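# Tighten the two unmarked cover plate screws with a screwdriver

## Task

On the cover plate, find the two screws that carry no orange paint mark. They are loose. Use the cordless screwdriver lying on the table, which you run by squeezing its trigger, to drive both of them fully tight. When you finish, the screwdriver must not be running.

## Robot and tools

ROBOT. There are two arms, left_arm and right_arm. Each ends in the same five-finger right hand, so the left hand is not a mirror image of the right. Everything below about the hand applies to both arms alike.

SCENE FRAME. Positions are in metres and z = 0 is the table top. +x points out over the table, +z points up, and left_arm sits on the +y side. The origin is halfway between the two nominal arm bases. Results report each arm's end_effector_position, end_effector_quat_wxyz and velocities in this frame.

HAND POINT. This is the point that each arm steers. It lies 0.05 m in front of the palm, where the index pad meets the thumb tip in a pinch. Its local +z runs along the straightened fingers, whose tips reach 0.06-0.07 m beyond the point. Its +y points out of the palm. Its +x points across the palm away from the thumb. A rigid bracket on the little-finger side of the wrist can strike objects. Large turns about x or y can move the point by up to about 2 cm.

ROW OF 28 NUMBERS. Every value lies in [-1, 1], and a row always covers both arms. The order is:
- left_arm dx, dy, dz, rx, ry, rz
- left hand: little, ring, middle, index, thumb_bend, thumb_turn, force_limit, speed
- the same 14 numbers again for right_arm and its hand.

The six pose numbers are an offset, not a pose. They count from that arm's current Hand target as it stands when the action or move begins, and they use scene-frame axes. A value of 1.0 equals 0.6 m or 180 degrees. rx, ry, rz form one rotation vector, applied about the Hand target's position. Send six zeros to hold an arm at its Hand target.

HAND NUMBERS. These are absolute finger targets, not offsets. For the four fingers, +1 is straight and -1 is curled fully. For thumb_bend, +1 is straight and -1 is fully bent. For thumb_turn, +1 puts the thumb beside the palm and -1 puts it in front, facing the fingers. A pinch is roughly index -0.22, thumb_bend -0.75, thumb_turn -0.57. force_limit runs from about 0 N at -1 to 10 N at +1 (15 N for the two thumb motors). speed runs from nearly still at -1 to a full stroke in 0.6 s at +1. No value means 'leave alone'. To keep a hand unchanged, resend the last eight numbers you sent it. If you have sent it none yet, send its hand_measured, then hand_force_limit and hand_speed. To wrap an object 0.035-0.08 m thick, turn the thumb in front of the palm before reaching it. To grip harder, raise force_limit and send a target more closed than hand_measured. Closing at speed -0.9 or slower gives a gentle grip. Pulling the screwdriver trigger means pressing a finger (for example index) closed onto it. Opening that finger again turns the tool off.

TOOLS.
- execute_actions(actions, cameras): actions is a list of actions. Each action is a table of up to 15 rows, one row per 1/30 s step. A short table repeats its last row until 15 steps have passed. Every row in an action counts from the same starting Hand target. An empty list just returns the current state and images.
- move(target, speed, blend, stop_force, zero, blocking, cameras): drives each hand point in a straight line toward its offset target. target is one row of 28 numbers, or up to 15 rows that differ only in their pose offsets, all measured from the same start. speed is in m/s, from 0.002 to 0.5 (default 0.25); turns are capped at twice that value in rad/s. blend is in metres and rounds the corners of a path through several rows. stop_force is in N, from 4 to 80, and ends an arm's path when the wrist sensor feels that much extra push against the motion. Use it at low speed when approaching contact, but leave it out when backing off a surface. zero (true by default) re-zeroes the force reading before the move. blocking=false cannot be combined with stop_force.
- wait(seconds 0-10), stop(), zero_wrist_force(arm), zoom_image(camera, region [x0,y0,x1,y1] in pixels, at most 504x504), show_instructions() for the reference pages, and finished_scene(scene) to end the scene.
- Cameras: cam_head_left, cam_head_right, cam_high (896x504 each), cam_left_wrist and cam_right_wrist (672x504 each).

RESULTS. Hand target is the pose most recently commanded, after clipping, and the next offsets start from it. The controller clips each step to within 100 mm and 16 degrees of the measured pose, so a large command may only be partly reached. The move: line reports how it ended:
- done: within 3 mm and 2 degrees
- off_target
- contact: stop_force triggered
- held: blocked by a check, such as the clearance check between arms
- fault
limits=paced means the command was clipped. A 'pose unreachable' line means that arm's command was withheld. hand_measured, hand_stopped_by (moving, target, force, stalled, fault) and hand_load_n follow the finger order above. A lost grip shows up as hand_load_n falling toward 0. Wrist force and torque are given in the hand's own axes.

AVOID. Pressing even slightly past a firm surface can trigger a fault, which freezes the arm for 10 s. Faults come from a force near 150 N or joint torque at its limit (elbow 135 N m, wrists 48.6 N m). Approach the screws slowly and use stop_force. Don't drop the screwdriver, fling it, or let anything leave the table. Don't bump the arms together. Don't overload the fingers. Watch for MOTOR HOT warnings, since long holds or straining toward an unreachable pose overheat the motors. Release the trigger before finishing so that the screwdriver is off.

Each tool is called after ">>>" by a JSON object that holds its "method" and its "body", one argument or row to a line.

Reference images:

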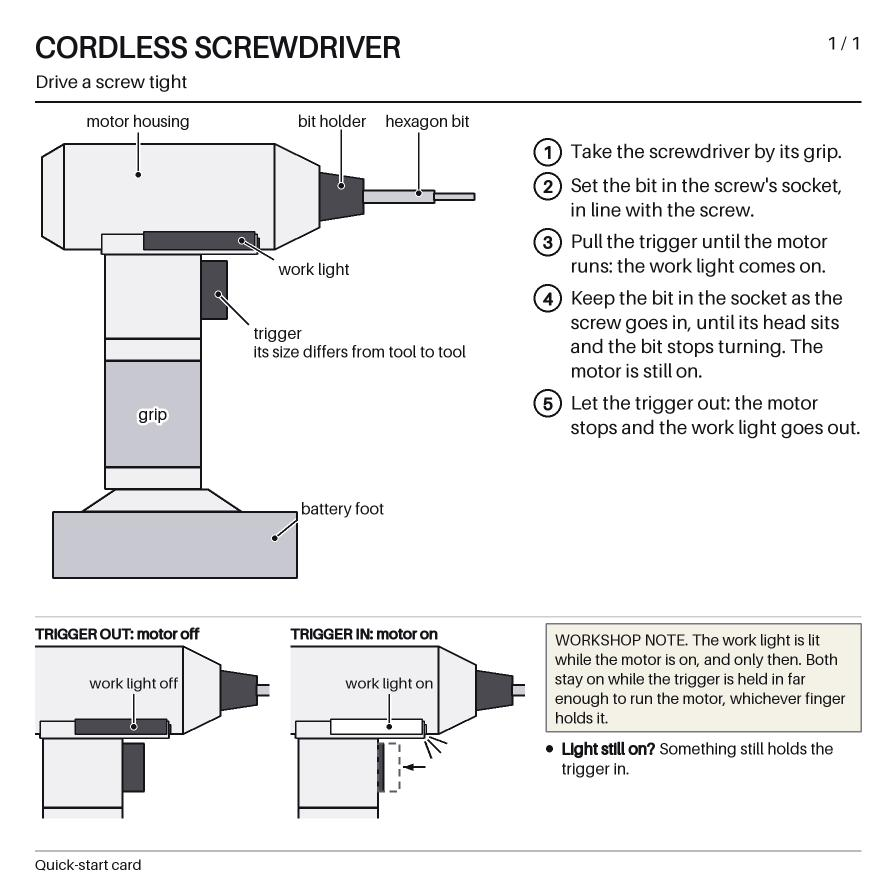

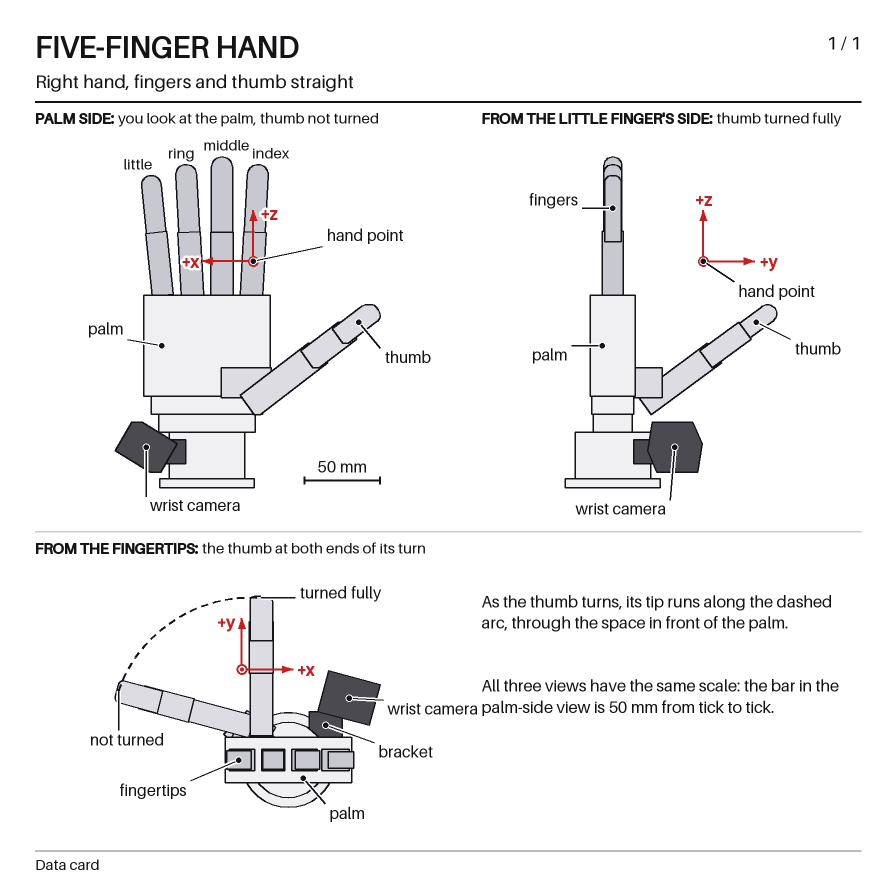

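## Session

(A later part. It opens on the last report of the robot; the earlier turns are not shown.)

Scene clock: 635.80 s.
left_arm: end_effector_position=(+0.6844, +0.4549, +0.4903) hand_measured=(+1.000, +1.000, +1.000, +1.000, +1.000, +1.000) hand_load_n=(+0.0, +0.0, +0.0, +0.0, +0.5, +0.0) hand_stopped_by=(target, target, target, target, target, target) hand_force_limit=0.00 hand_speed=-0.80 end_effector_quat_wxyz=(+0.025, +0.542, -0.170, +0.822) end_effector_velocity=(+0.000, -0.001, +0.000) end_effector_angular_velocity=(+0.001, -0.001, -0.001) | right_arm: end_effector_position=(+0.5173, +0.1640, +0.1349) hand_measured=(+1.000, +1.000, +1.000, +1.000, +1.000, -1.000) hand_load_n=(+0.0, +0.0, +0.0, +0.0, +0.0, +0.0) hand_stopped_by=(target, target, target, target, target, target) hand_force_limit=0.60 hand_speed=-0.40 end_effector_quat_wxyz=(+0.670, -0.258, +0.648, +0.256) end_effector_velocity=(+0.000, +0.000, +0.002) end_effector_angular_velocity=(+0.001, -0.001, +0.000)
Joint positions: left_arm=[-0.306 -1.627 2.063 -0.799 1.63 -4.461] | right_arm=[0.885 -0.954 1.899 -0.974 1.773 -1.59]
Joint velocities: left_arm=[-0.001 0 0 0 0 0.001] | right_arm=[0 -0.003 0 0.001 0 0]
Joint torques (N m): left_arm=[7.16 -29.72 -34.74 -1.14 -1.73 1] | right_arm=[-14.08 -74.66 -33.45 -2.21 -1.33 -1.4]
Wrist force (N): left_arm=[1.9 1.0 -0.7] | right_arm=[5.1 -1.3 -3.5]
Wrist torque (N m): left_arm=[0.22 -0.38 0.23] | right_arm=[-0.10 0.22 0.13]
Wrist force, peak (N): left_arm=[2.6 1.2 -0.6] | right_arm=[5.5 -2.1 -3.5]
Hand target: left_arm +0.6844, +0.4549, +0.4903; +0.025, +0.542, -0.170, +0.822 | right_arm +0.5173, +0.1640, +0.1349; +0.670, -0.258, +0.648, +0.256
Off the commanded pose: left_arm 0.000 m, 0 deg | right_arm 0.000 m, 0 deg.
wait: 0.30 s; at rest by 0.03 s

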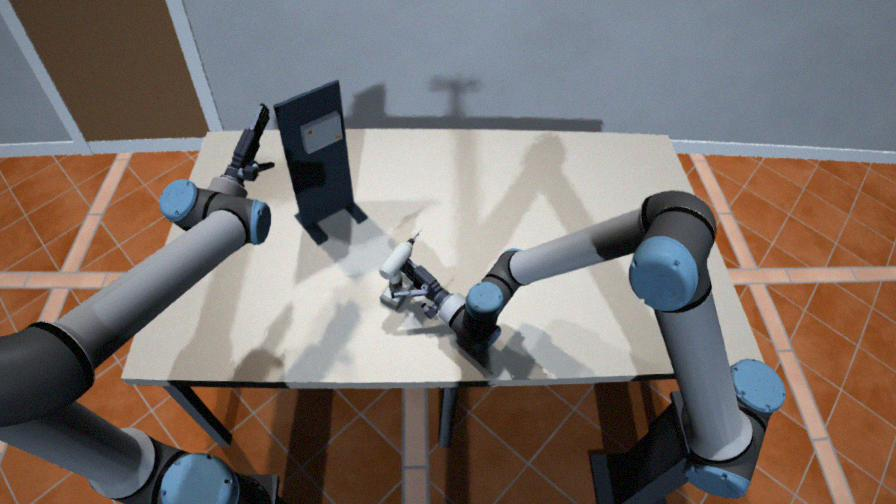

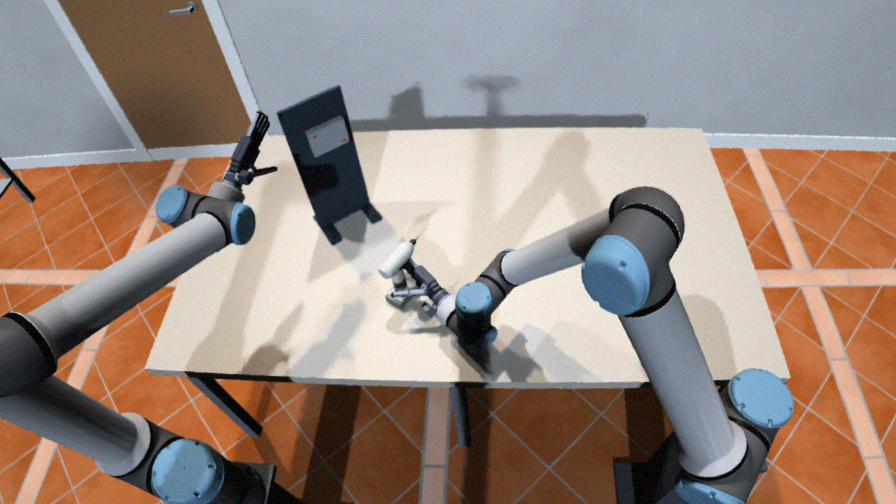

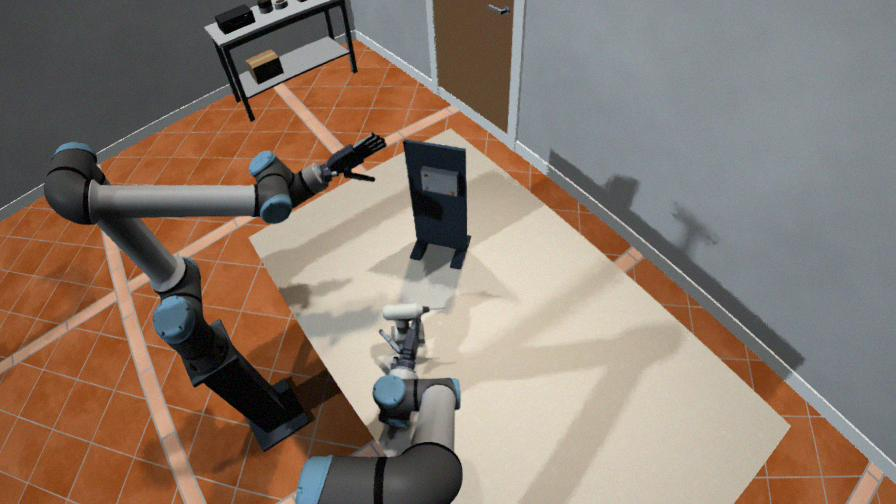

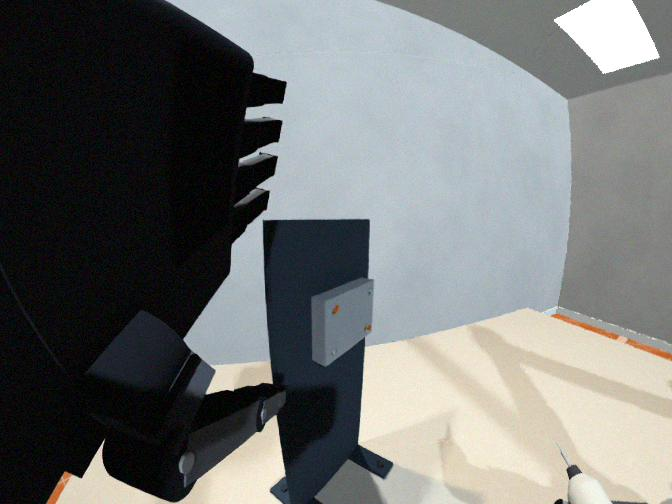

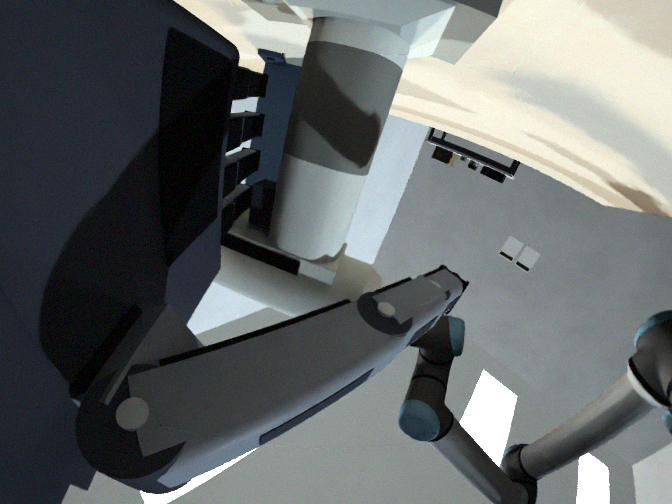

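>>> {"method": "move", "body": {
  "target": [
    [0,0,0,0,0,0,1,1,1,1,1,1,0,-0.8,0.0096,-0.0137,0,0,0,0,1,1,1,1,1,-1,0.6,-0.4],
    [0,0,0,0,0,0,1,1,1,1,1,1,0,-0.8,-0.0314,-0.0423,0,0,0,0,1,1,1,1,1,-1,0.6,-0.4]
  ],
  "speed": 0.03,
  "cameras": ["cam_right_wrist","cam_head_left"]
}}

>>> {"method": "zoom_image", "body": {
  "camera": "cam_head_left",
  "region": [330, 220, 490, 350]
}}

Scene clock: 637.60 s.
left_arm: end_effector_position=(+0.6844, +0.4549, +0.4903) hand_measured=(+1.000, +1.000, +1.000, +1.000, +1.000, +1.000) hand_load_n=(+0.0, +0.0, +0.0, +0.0, +0.0, +0.0) hand_stopped_by=(target, target, target, target, target, target) hand_force_limit=0.00 hand_speed=-0.80 end_effector_quat_wxyz=(+0.025, +0.542, -0.170, +0.822) end_effector_velocity=(+0.000, -0.001, -0.001) end_effector_angular_velocity=(-0.002, +0.002, -0.003) | right_arm: end_effector_position=(+0.4983, +0.1385, +0.1349) hand_measured=(+1.000, +1.000, +1.000, +1.000, +1.000, -1.000) hand_load_n=(+0.0, +0.0, +0.0, +0.0, +0.0, +0.0) hand_stopped_by=(target, target, target, target, target, target) hand_force_limit=0.60 hand_speed=-0.40 end_effector_quat_wxyz=(+0.670, -0.258, +0.648, +0.256) end_effector_velocity=(+0.001, +0.001, +0.000) end_effector_angular_velocity=(+0.000, +0.000, +0.001)
Joint positions: left_arm=[-0.306 -1.627 2.063 -0.799 1.63 -4.461] | right_arm=[0.885 -0.985 1.964 -1.007 1.773 -1.59]
Joint velocities: left_arm=[-0.001 0.001 0 0 0.001 -0.003] | right_arm=[0 0.001 -0.003 0.003 -0.001 0]
Joint torques (N m): left_arm=[8 -33.85 -33.55 -1.3 -1.74 1.22] | right_arm=[-7.41 -70.5 -31.29 -0.56 -0.49 -2.07]
Wrist force (N): left_arm=[2.3 1.2 -0.7] | right_arm=[1.2 -2.3 -3.3]
Wrist torque (N m): left_arm=[0.25 -0.45 0.25] | right_arm=[-0.11 0.09 -0.08]
Wrist force, peak (N): left_arm=[2.5 1.5 -0.8] | right_arm=[5.1 -1.7 -3.6]
Hand target: left_arm +0.6844, +0.4549, +0.4903; +0.025, +0.542, -0.170, +0.822 | right_arm +0.4985, +0.1386, +0.1348; +0.670, -0.258, +0.648, +0.256
Off the commanded pose: left_arm 0.000 m, 0 deg | right_arm 0.000 m, 0 deg.
move: done
Images, in order (width x height): cam_head_left 896x504, cam_right_wrist 672x504.

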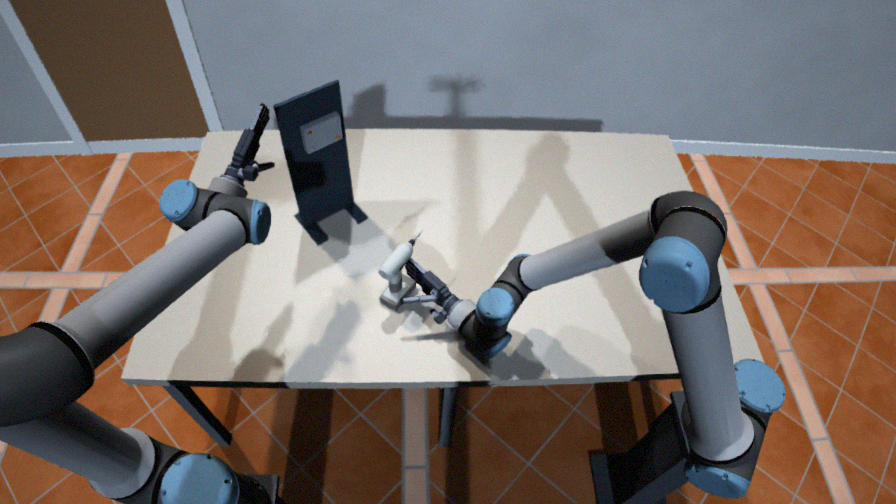

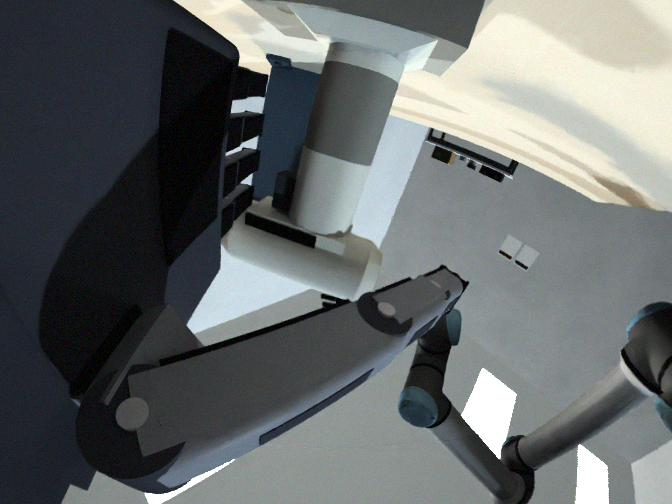

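Scaled by 3.150.

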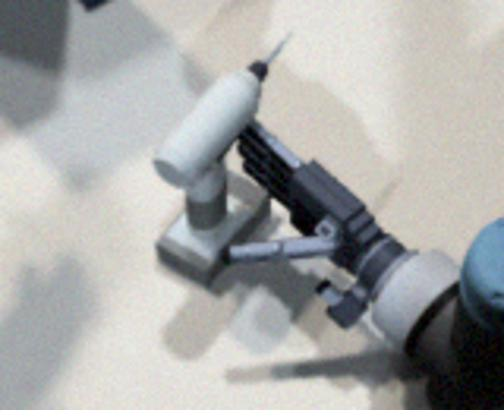

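>>> {"method": "move", "body": {
  "target": [
    [0,0,0,0,0,0,1,1,1,1,1,1,0,-0.8,-0.16,-0.11,0,0,0,0,1,1,1,1,1,-1,0.6,-0.4]
  ],
  "speed": 0.1,
  "cameras": ["cam_right_wrist","cam_head_left","cam_left_wrist"]
}}

>>> {"method": "zoom_image", "body": {
  "camera": "cam_head_left",
  "region": [330, 220, 490, 350]
}}

>>> {"method": "zoom_image", "body": {
  "camera": "cam_right_wrist",
  "region": [200, 20, 480, 300]
}}

Scene clock: 639.47 s.
left_arm: end_effector_position=(+0.6844, +0.4549, +0.4903) hand_measured=(+1.000, +1.000, +1.000, +1.000, +1.000, +1.000) hand_load_n=(-0.5, +0.0, +0.0, +0.0, +0.0, +0.0) hand_stopped_by=(target, target, target, target, target, target) hand_force_limit=0.00 hand_speed=-0.80 end_effector_quat_wxyz=(+0.025, +0.542, -0.170, +0.822) end_effector_velocity=(+0.000, +0.000, +0.000) end_effector_angular_velocity=(+0.000, +0.001, +0.000) | right_arm: end_effector_position=(+0.4025, +0.0725, +0.1348) hand_measured=(+1.000, +1.000, +1.000, +1.000, +1.000, -1.000) hand_load_n=(+0.0, +0.0, +0.0, +0.0, +0.0, +0.0) hand_stopped_by=(target, target, target, target, target, target) hand_force_limit=0.60 hand_speed=-0.40 end_effector_quat_wxyz=(+0.670, -0.258, +0.648, +0.256) end_effector_velocity=(+0.001, +0.001, -0.001) end_effector_angular_velocity=(-0.001, +0.001, +0.001)
Joint positions: left_arm=[-0.306 -1.627 2.063 -0.799 1.63 -4.461] | right_arm=[0.955 -1.077 2.154 -1.106 1.843 -1.593]
Joint velocities: left_arm=[0 0 0 0.001 0 -0.001] | right_arm=[-0.002 0.002 -0.003 0.002 -0.002 0]
Joint torques (N m): left_arm=[7.26 -33.61 -35.63 -1.38 -1.6 1.18] | right_arm=[-12.04 -55.97 -26.61 0.72 -1.32 -1.72]
Wrist force (N): left_arm=[1.8 1.0 -0.8] | right_arm=[1.1 -1.4 -3.1]
Wrist torque (N m): left_arm=[0.22 -0.37 0.23] | right_arm=[-0.20 0.07 -0.08]
Wrist force, peak (N): left_arm=[2.4 1.3 -0.4] | right_arm=[1.0 -2.6 -3.9]
Hand target: left_arm +0.6844, +0.4549, +0.4903; +0.025, +0.542, -0.170, +0.822 | right_arm +0.4025, +0.0724, +0.1347; +0.670, -0.258, +0.648, +0.256
Off the commanded pose: left_arm 0.000 m, 0 deg | right_arm 0.000 m, 0 deg.
move: done
Images, in order (width x height): cam_head_left 896x504, cam_left_wrist 672x504, cam_right_wrist 672x504.

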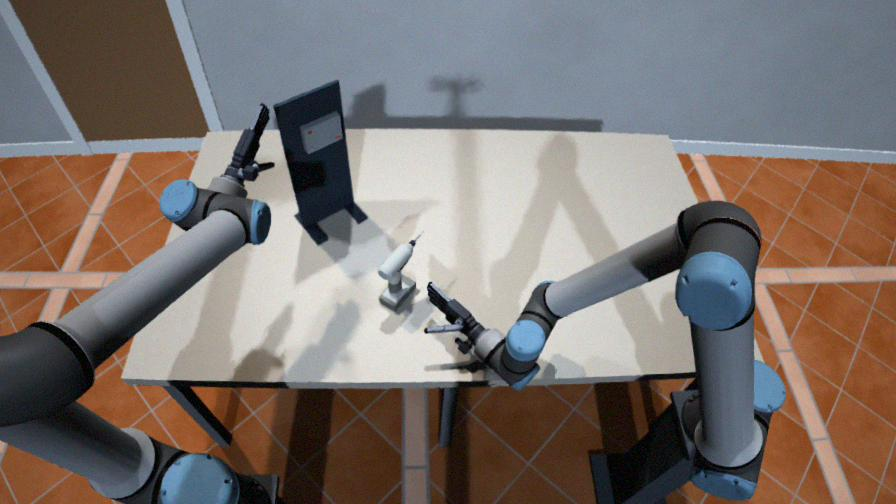

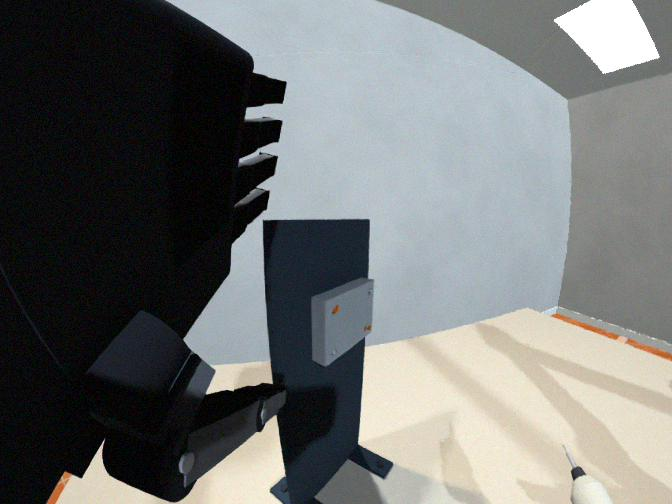

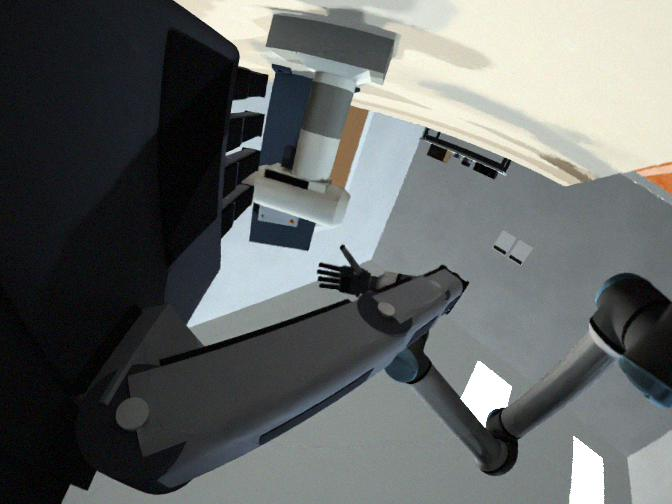

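Scaled by 3.150.

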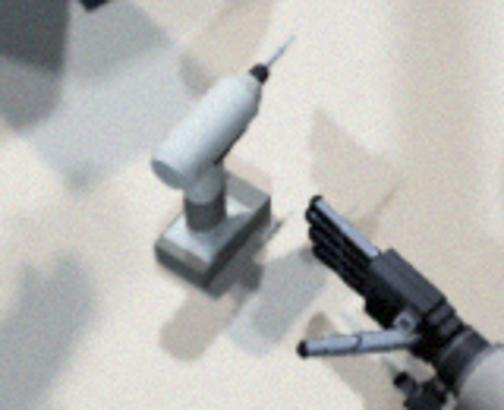

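Scaled by 1.800 from the camera's 672x504 image, which has a finer 960x720 frame.

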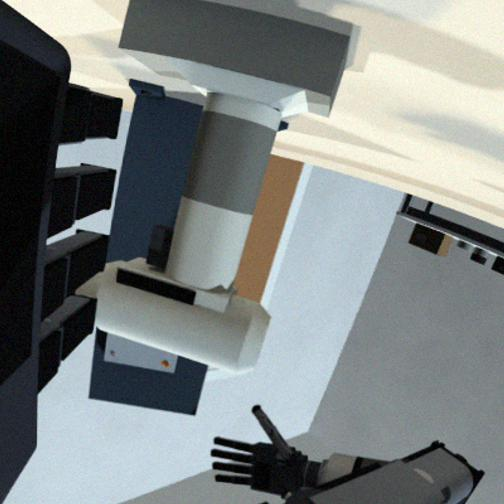

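>>> {"method": "zoom_image", "body": {
  "camera": "cam_left_wrist",
  "region": [320, 295, 350, 325]
}}

>>> {"method": "zoom_image", "body": {
  "camera": "cam_left_wrist",
  "region": [318, 338, 348, 368]
}}

>>> {"method": "zoom_image", "body": {
  "camera": "cam_left_wrist",
  "region": [352, 312, 382, 342]
}}

>>> {"method": "zoom_image", "body": {
  "camera": "cam_left_wrist",
  "region": [354, 278, 384, 308]
}}

Scaled by 16.800 from the camera's 672x504 image, which has a finer 960x720 frame.

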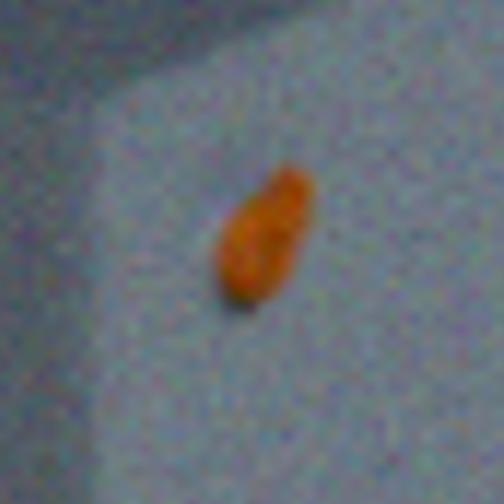

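Scaled by 16.800 from the camera's 672x504 image, which has a finer 960x720 frame.

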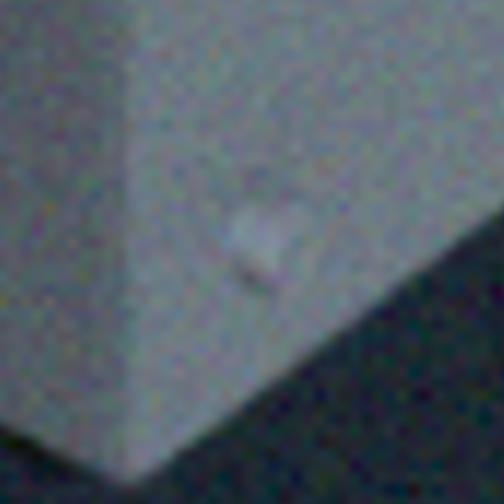

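Scaled by 16.800 from the camera's 672x504 image, which has a finer 960x720 frame.

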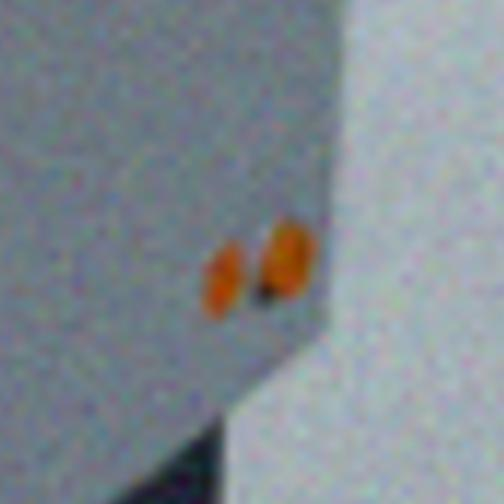

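Scaled by 16.800 from the camera's 672x504 image, which has a finer 960x720 frame.

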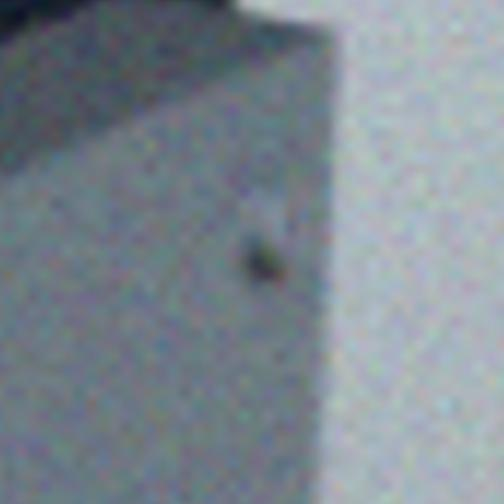

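>>> {"method": "finished_scene", "body": {
  "scene": 1
}}

The scene is finished: the task was done.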